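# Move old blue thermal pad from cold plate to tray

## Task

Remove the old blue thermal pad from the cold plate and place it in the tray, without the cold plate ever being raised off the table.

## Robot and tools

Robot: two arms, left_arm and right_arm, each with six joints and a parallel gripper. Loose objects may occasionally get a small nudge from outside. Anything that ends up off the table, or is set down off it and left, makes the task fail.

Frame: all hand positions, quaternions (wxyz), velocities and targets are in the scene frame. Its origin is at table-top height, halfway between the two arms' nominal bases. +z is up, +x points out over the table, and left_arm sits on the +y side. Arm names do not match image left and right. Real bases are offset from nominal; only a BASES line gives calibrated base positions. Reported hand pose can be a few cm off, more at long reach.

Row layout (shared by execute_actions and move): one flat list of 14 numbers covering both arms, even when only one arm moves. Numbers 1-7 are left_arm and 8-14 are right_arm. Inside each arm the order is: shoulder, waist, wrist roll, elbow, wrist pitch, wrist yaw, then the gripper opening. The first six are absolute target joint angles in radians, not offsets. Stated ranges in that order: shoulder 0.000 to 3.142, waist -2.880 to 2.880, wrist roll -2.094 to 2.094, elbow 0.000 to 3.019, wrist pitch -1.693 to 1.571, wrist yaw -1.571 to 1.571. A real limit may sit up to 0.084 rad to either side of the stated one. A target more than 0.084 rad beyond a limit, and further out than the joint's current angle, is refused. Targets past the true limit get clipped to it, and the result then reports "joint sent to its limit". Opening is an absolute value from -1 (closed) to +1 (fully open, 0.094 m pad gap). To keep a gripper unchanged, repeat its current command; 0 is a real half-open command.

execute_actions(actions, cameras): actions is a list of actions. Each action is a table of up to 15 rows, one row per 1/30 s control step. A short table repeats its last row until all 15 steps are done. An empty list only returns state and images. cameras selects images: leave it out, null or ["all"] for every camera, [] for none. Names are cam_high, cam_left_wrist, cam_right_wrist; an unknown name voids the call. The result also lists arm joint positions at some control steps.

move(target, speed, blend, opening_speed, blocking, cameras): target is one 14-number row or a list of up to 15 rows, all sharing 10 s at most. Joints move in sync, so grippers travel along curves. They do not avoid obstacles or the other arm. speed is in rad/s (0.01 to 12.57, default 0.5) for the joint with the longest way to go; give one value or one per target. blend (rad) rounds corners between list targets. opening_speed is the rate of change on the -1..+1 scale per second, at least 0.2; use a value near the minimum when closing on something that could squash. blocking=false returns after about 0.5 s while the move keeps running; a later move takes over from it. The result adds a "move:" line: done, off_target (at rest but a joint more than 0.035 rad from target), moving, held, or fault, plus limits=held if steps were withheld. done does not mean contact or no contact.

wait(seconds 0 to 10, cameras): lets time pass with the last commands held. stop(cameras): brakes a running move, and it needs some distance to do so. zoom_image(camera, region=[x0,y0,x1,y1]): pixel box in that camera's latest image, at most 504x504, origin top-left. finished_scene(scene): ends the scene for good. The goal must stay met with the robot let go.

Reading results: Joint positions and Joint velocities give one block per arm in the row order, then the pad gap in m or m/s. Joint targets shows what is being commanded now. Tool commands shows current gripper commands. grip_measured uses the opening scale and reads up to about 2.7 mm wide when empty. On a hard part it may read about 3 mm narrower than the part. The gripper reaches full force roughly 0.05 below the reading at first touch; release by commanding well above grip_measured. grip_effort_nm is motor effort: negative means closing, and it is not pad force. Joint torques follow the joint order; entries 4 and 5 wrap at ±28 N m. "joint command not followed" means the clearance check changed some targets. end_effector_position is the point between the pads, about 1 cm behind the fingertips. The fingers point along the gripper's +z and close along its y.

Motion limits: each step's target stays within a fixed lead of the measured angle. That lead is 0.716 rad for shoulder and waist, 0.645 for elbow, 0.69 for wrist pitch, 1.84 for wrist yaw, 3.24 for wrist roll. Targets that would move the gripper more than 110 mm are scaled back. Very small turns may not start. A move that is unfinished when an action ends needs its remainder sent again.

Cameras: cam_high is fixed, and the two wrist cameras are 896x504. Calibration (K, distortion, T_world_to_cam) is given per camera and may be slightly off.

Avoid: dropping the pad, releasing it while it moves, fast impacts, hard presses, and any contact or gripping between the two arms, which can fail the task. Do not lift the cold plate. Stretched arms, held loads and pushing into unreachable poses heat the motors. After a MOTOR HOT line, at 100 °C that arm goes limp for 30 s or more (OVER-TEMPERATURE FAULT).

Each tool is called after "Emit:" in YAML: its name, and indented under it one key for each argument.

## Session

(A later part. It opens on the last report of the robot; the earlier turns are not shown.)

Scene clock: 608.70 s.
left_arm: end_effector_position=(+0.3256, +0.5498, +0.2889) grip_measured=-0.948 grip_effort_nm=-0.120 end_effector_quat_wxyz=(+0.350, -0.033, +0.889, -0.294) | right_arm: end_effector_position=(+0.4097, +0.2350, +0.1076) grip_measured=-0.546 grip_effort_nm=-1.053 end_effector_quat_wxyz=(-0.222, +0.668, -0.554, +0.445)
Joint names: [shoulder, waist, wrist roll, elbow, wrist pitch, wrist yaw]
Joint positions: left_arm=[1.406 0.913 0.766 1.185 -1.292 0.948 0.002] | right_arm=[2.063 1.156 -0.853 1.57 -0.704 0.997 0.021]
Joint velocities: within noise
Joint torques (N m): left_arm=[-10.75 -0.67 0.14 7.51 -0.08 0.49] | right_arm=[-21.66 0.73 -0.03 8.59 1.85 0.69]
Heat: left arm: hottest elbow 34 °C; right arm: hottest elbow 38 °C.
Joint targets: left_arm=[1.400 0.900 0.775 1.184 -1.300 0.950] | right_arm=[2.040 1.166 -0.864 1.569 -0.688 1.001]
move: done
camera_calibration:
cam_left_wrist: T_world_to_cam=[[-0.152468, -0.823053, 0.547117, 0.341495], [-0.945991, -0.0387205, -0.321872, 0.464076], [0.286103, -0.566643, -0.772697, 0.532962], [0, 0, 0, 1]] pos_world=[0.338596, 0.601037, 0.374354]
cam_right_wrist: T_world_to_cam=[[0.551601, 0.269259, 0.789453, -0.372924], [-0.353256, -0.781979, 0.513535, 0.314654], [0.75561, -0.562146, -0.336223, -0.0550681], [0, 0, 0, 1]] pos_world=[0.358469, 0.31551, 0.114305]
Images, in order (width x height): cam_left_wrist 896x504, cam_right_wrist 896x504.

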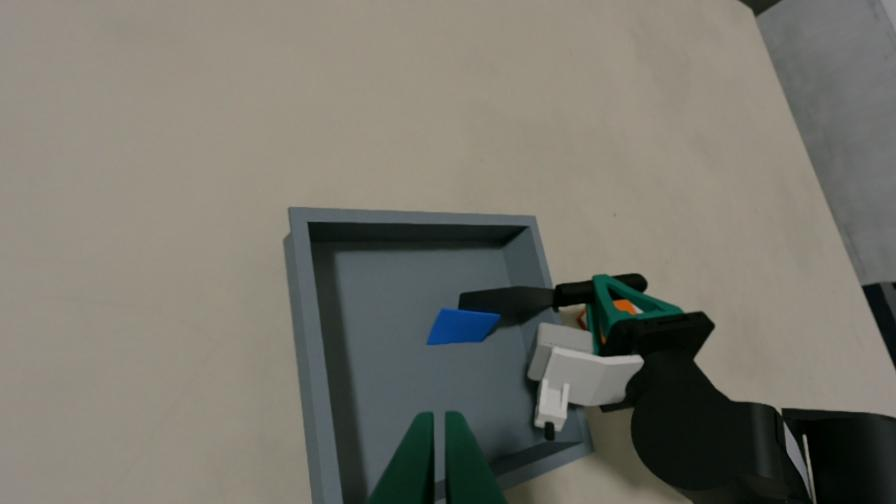

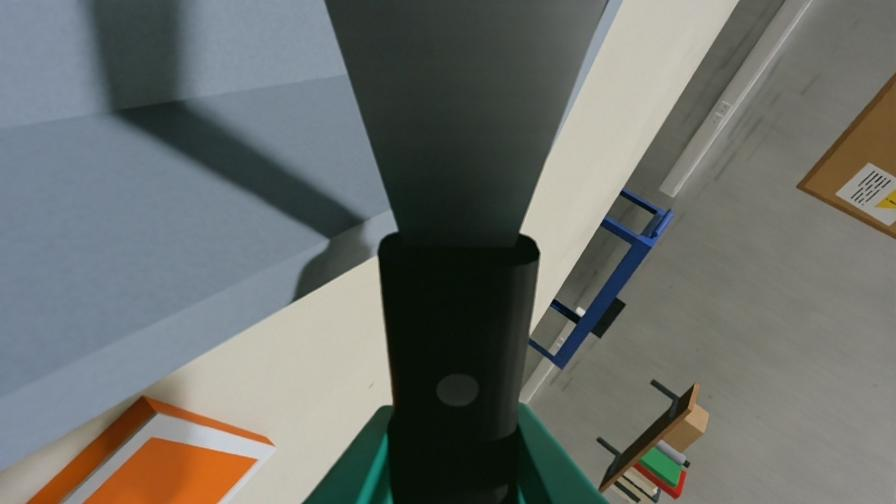

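Emit:
move:
  target: [1.40,0.90,0.775,1.184,-1.30,0.95,-0.95, 2.062,1.117,-1.259,1.459,-0.124,1.077,-0.85]
  speed: 0.25
  cameras: ["cam_left_wrist", "cam_right_wrist"]

Emit:
zoom_image:
  camera: "cam_left_wrist"
  region: [350, 200, 650, 400]

Scene clock: 618.40 s.
left_arm: end_effector_position=(+0.3256, +0.5498, +0.2889) grip_measured=-0.948 grip_effort_nm=-0.115 end_effector_quat_wxyz=(+0.350, -0.033, +0.889, -0.294) | right_arm: end_effector_position=(+0.4456, +0.2474, +0.1219) grip_measured=-0.546 grip_effort_nm=-1.057 end_effector_quat_wxyz=(-0.304, +0.641, -0.500, +0.496)
Joint names: [shoulder, waist, wrist roll, elbow, wrist pitch, wrist yaw]
Joint positions: left_arm=[1.406 0.913 0.766 1.185 -1.292 0.948 0.002] | right_arm=[2.062 1.127 -1.248 1.46 -0.142 1.073 0.021]
Joint velocities: within noise
Joint torques (N m): left_arm=[-10.81 -0.73 0.14 7.51 -0.08 0.49] | right_arm=[-19.78 -0.91 -0.02 8.54 2.51 0.55]
Heat: left arm: hottest elbow 34 °C; right arm: hottest elbow 38 °C.
Joint targets: left_arm=[1.400 0.900 0.775 1.184 -1.300 0.950] | right_arm=[2.062 1.117 -1.259 1.459 -0.124 1.077]
move: done
camera_calibration:
cam_left_wrist: T_world_to_cam=[[-0.152468, -0.823053, 0.547117, 0.341495], [-0.945991, -0.0387205, -0.321872, 0.464076], [0.286103, -0.566643, -0.772697, 0.532962], [0, 0, 0, 1]] pos_world=[0.338596, 0.601037, 0.374354]
cam_right_wrist: T_world_to_cam=[[0.350877, 0.296991, 0.888077, -0.336801], [-0.374295, -0.824839, 0.423726, 0.3605], [0.858364, -0.481079, -0.178255, -0.155525], [0, 0, 0, 1]] pos_world=[0.386606, 0.322562, 0.118629]
Images, in order (width x height): cam_left_wrist 896x504, cam_right_wrist 896x504.

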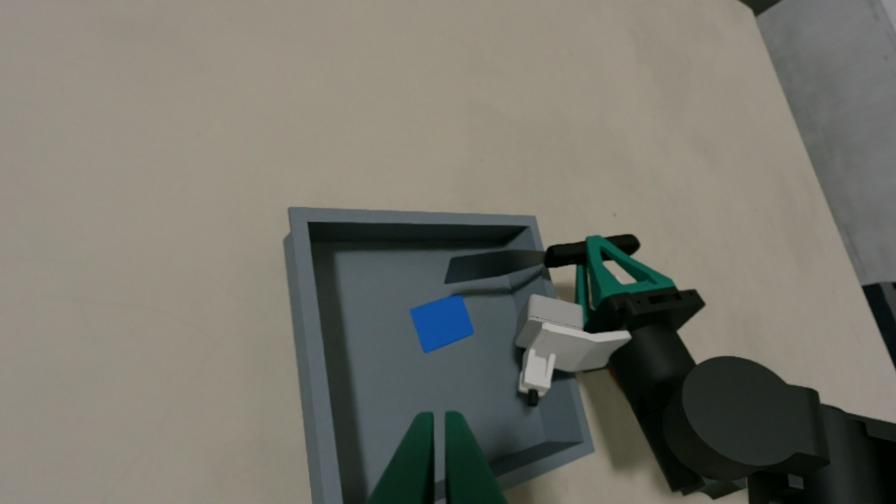

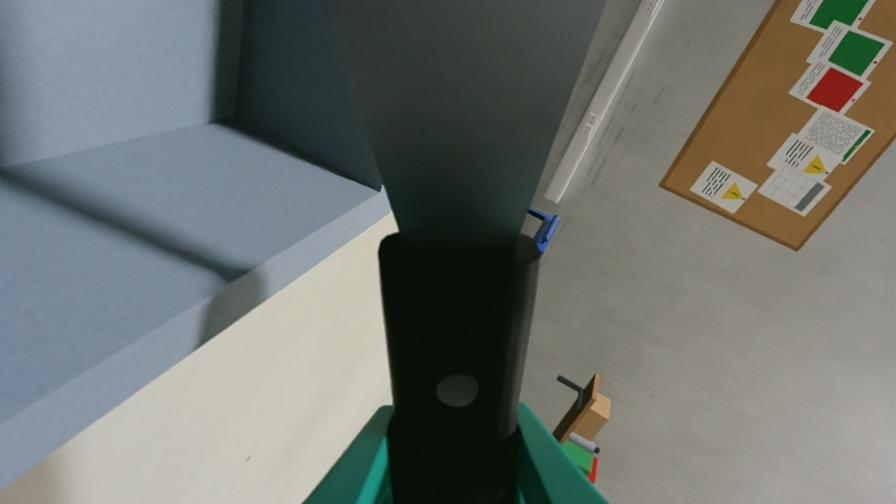

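Scaled by 1.680 from the camera's 896x504 image, which has a finer 1280x720 frame.

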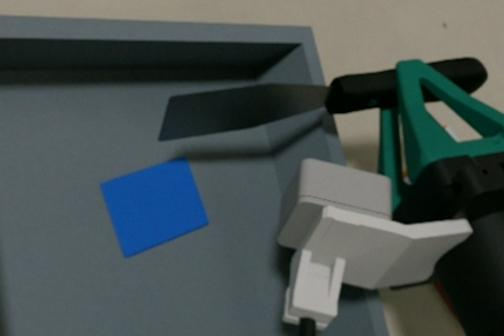

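Emit:
move:
  target:
    - [1.40,0.90,0.775,1.184,-1.30,0.95,-0.95, 1.85,1.117,-1.259,1.459,-0.124,1.077,-0.85]
    - [1.40,0.90,0.775,1.184,-1.30,0.95,-0.95, 1.191,0.672,0.45,1.056,-1.435,0.0,-0.85]
    - [1.40,0.90,0.775,1.184,-1.30,0.95,-0.95, 1.299,0.672,0.45,0.813,-1.085,0.0,-0.85]
    - [1.40,0.90,0.775,1.184,-1.30,0.95,-0.95, 1.435,0.672,0.45,0.709,-0.845,0.0,-0.85]
  speed: [0.4, 0.8, 0.4, 0.15]
  blend: [0.1, 0.05, 0.02, 0.0]

Scene clock: 631.60 s.
left_arm: end_effector_position=(+0.3256, +0.5498, +0.2889) grip_measured=-0.948 grip_effort_nm=-0.115 end_effector_quat_wxyz=(+0.350, -0.033, +0.889, -0.294) | right_arm: end_effector_position=(+0.2474, -0.0988, +0.0333) grip_measured=-0.547 grip_effort_nm=-1.057 end_effector_quat_wxyz=(+0.004, -0.097, +0.995, +0.001)
Joint names: [shoulder, waist, wrist roll, elbow, wrist pitch, wrist yaw]
Joint positions: left_arm=[1.406 0.913 0.766 1.185 -1.292 0.948 0.002] | right_arm=[1.416 0.681 0.439 0.71 -0.857 0.003 0.021]
Joint velocities: within noise
Joint torques (N m): left_arm=[-10.7 -0.67 0.13 7.51 -0.08 0.5] | right_arm=[-7.3 -0.85 0.12 7.01 1.21 -0.14]
Heat: left arm: hottest elbow 34 °C; right arm: hottest elbow 37 °C.
Joint targets: left_arm=[1.400 0.900 0.775 1.184 -1.300 0.950] | right_arm=[1.435 0.672 0.450 0.709 -0.845 0.000]
move: done
camera_calibration:
cam_left_wrist: T_world_to_cam=[[-0.152468, -0.823053, 0.547117, 0.341495], [-0.945991, -0.0387205, -0.321872, 0.464076], [0.286103, -0.566643, -0.772697, 0.532962], [0, 0, 0, 1]] pos_world=[0.338596, 0.601037, 0.374354]
cam_right_wrist: T_world_to_cam=[[0.176827, -0.984159, -0.0128147, -0.139347], [-0.903438, -0.167462, 0.394659, 0.23508], [-0.390553, -0.058209, -0.918738, 0.207547], [0, 0, 0, 1]] pos_world=[0.318079, -0.0856917, 0.0961191]

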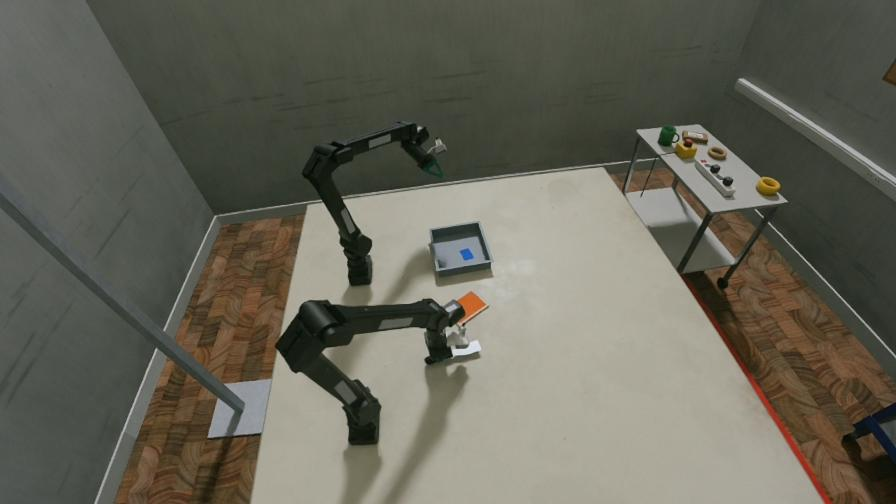

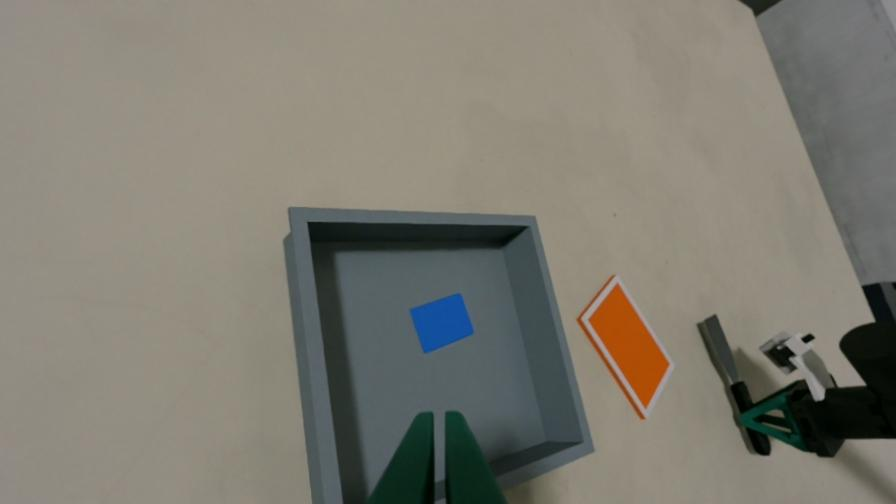

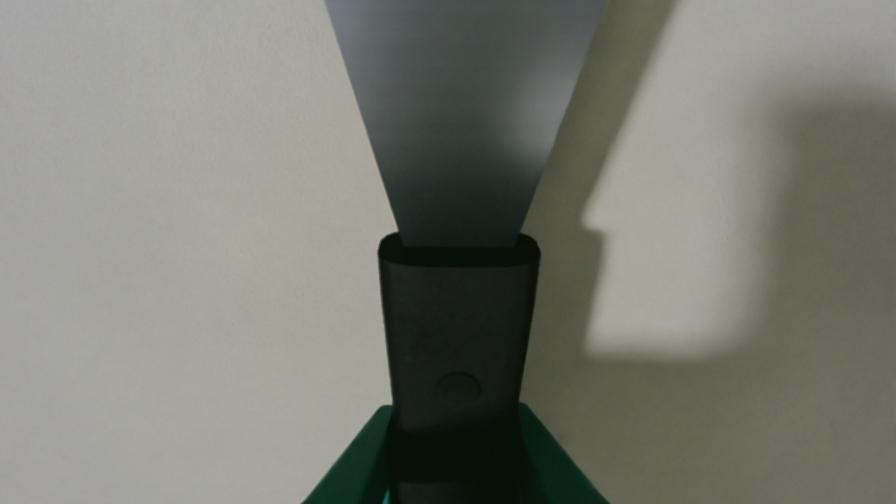

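Emit:
move:
  target: [1.40,0.90,0.775,1.184,-1.30,0.95,-0.95, 1.478,0.672,0.45,0.709,-0.802,0.0,-0.85]
  speed: 0.08
  cameras: ["cam_right_wrist"]

Scene clock: 633.63 s.
left_arm: end_effector_position=(+0.3256, +0.5498, +0.2889) grip_measured=-0.948 grip_effort_nm=-0.115 end_effector_quat_wxyz=(+0.350, -0.033, +0.889, -0.294) | right_arm: end_effector_position=(+0.2520, -0.0954, +0.0207) grip_measured=-0.547 grip_effort_nm=-1.053 end_effector_quat_wxyz=(+0.005, -0.097, +0.995, +0.001)
Joint names: [shoulder, waist, wrist roll, elbow, wrist pitch, wrist yaw]
Joint positions: left_arm=[1.406 0.913 0.766 1.185 -1.292 0.948 0.002] | right_arm=[1.458 0.681 0.439 0.71 -0.814 0.003 0.021]
Joint velocities: within noise
Joint torques (N m): left_arm=[-10.7 -0.73 0.14 7.54 -0.09 0.5] | right_arm=[-7.53 -0.85 0.12 6.75 1.17 -0.14]
Heat: left arm: hottest elbow 34 °C; right arm: hottest elbow 37 °C.
Joint targets: left_arm=[1.400 0.900 0.775 1.184 -1.300 0.950] | right_arm=[1.478 0.672 0.450 0.709 -0.802 0.000]
move: done
camera_calibration:
cam_right_wrist: T_world_to_cam=[[0.176877, -0.984141, -0.0134805, -0.136932], [-0.903915, -0.167847, 0.393402, 0.244927], [-0.389425, -0.0573987, -0.919268, 0.197897], [0, 0, 0, 1]] pos_world=[0.32268, -0.0822914, 0.0837198]
Images, in order (width x height): cam_right_wrist 896x504.

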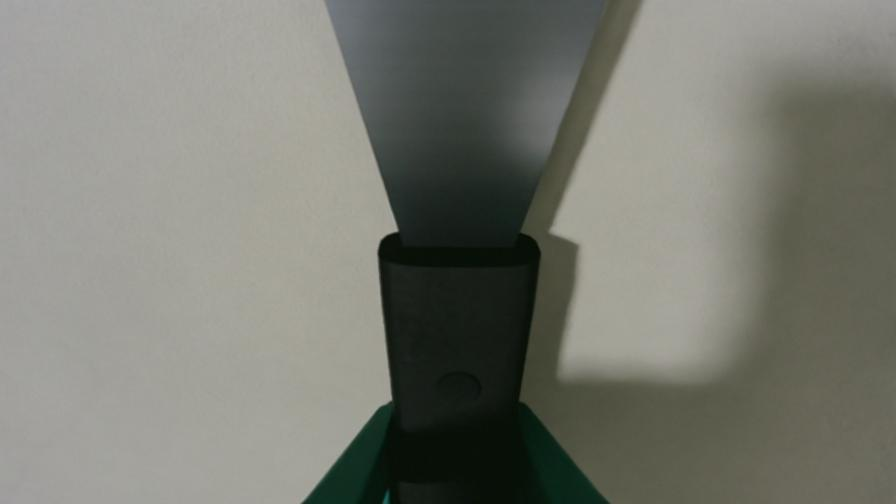

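Emit:
move:
  target:
    - [1.40,0.90,0.775,1.184,-1.30,0.95,-0.95, 1.486,0.672,0.45,0.709,-0.794,0.0,-0.85]
    - [1.40,0.90,0.775,1.184,-1.30,0.95,-0.95, 1.486,0.672,0.45,0.709,-0.794,0.0,-0.10]
  speed: 0.05
  opening_speed: 0.5
  cameras: ["cam_right_wrist"]

Scene clock: 637.10 s.
left_arm: end_effector_position=(+0.3256, +0.5498, +0.2889) grip_measured=-0.948 grip_effort_nm=-0.120 end_effector_quat_wxyz=(+0.350, -0.033, +0.889, -0.294) | right_arm: end_effector_position=(+0.2532, -0.0945, +0.0198) grip_measured=-0.103 grip_effort_nm=0.066 end_effector_quat_wxyz=(+0.007, -0.097, +0.995, +0.002)
Joint names: [shoulder, waist, wrist roll, elbow, wrist pitch, wrist yaw]
Joint positions: left_arm=[1.406 0.913 0.766 1.185 -1.292 0.948 0.002] | right_arm=[1.461 0.681 0.44 0.71 -0.806 0.003 0.042]
Joint velocities: within noise
Joint torques (N m): left_arm=[-10.75 -0.73 0.13 7.53 -0.09 0.49] | right_arm=[-7.18 -0.85 0.12 6.75 1.18 -0.14]
Heat: left arm: hottest elbow 34 °C; right arm: hottest elbow 37 °C.
Joint targets: left_arm=[1.400 0.900 0.775 1.184 -1.300 0.950] | right_arm=[1.486 0.672 0.450 0.709 -0.794 0.000]
move: done
camera_calibration:
cam_right_wrist: T_world_to_cam=[[0.176461, -0.984185, -0.01554, -0.136127], [-0.905416, -0.168491, 0.389658, 0.246968], [-0.386114, -0.0546894, -0.920828, 0.196964], [0, 0, 0, 1]] pos_world=[0.323681, -0.0815907, 0.0830218]
Images, in order (width x height): cam_right_wrist 896x504.

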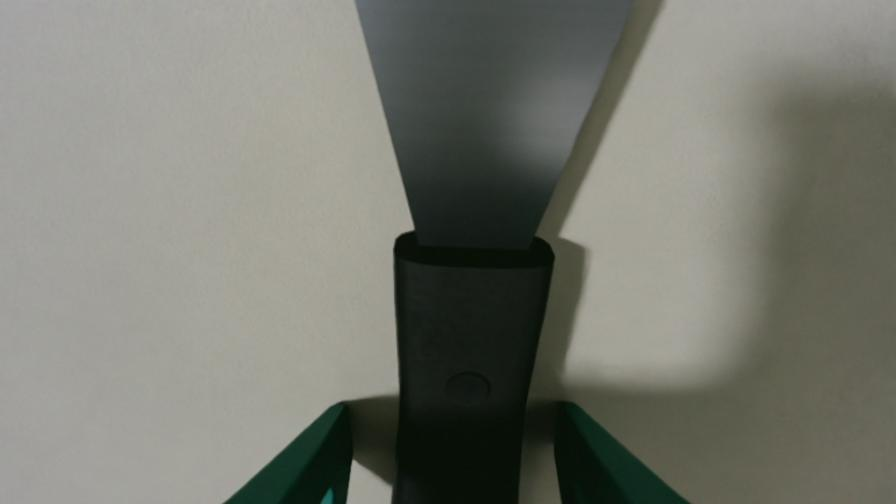

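Emit:
move:
  target:
    - [1.40,0.90,0.775,1.184,-1.30,0.95,-0.95, 1.370,0.672,0.45,0.709,-0.850,0.0,-0.10]
    - [1.40,0.90,0.775,1.184,-1.30,0.95,-0.95, 1.25,0.672,0.45,0.90,-1.22,0.0,-0.10]
  speed: [0.15, 0.4]

Emit:
zoom_image:
  camera: "cam_high"
  region: [390, 210, 530, 380]

Emit:
zoom_image:
  camera: "cam_left_wrist"
  region: [280, 180, 784, 504]

Scene clock: 641.53 s.
left_arm: end_effector_position=(+0.3256, +0.5498, +0.2889) grip_measured=-0.948 grip_effort_nm=-0.115 end_effector_quat_wxyz=(+0.350, -0.033, +0.889, -0.294) | right_arm: end_effector_position=(+0.2401, -0.1042, +0.1304) grip_measured=-0.102 grip_effort_nm=0.061 end_effector_quat_wxyz=(-0.014, -0.097, +0.995, -0.010)
Joint names: [shoulder, waist, wrist roll, elbow, wrist pitch, wrist yaw]
Joint positions: left_arm=[1.406 0.913 0.766 1.185 -1.292 0.948 0.002] | right_arm=[1.259 0.681 0.44 0.863 -1.209 0.003 0.042]
Joint velocities: within noise
Joint torques (N m): left_arm=[-10.75 -0.67 0.13 7.53 -0.08 0.5] | right_arm=[-8.7 -0.85 0.12 11.37 0.18 -0.14]
Heat: left arm: hottest elbow 34 °C; right arm: hottest elbow 37 °C.
Joint targets: left_arm=[1.400 0.900 0.775 1.184 -1.300 0.950] | right_arm=[1.250 0.672 0.450 0.900 -1.220 0.000]
move: off_target (right_arm); right_arm: the elbow is farthest, 0.037 rad from its target
camera_calibration:
cam_left_wrist: T_world_to_cam=[[-0.152468, -0.823053, 0.547117, 0.341495], [-0.945991, -0.0387205, -0.321872, 0.464076], [0.286103, -0.566643, -0.772697, 0.532962], [0, 0, 0, 1]] pos_world=[0.338596, 0.601037, 0.374354]
cam_right_wrist: T_world_to_cam=[[0.176323, -0.984314, 0.00600968, -0.144425], [-0.889292, -0.156678, 0.429666, 0.182486], [-0.421984, -0.0811041, -0.902968, 0.296733], [0, 0, 0, 1]] pos_world=[0.312965, -0.0895019, 0.1904]

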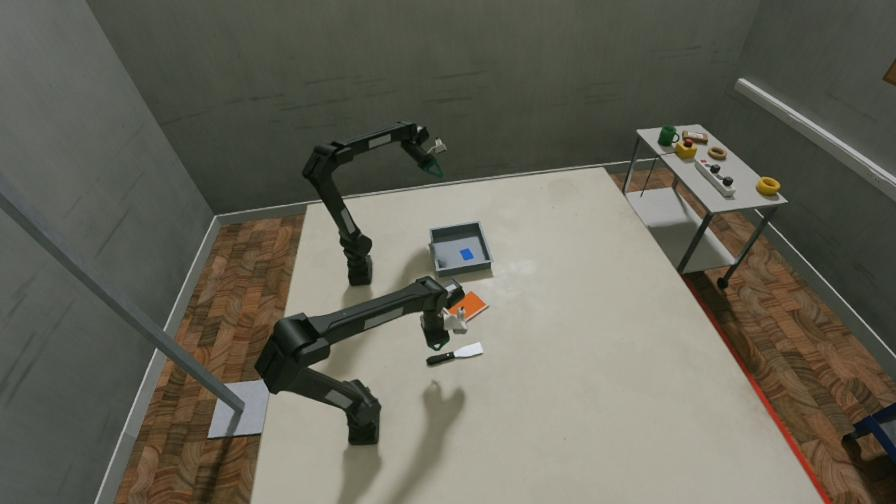

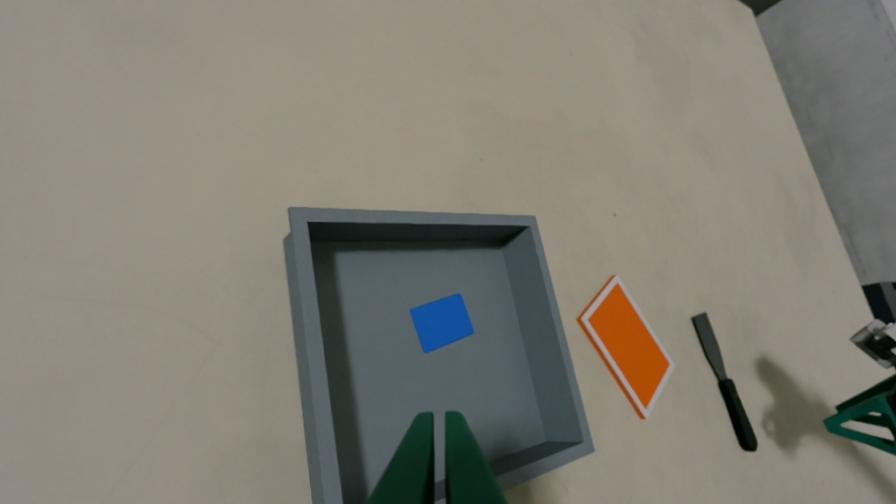

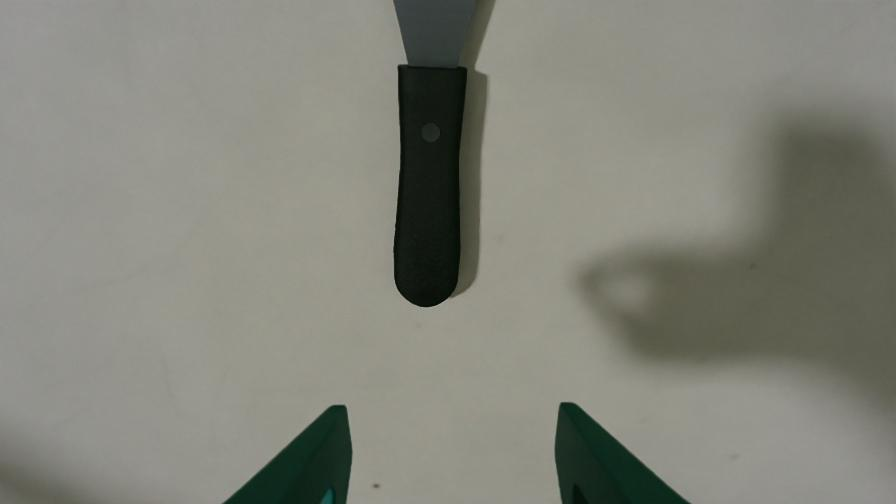

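Scaled by 2.965 from the camera's 896x504 image, which has a finer 1280x720 frame.

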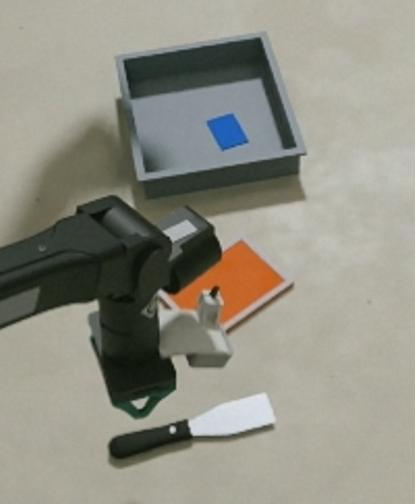

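Scaled by 1.000.

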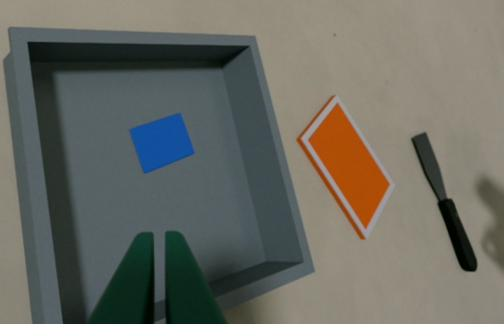

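Emit:
finished_scene:
  scene: 1

The scene is finished: the task was done.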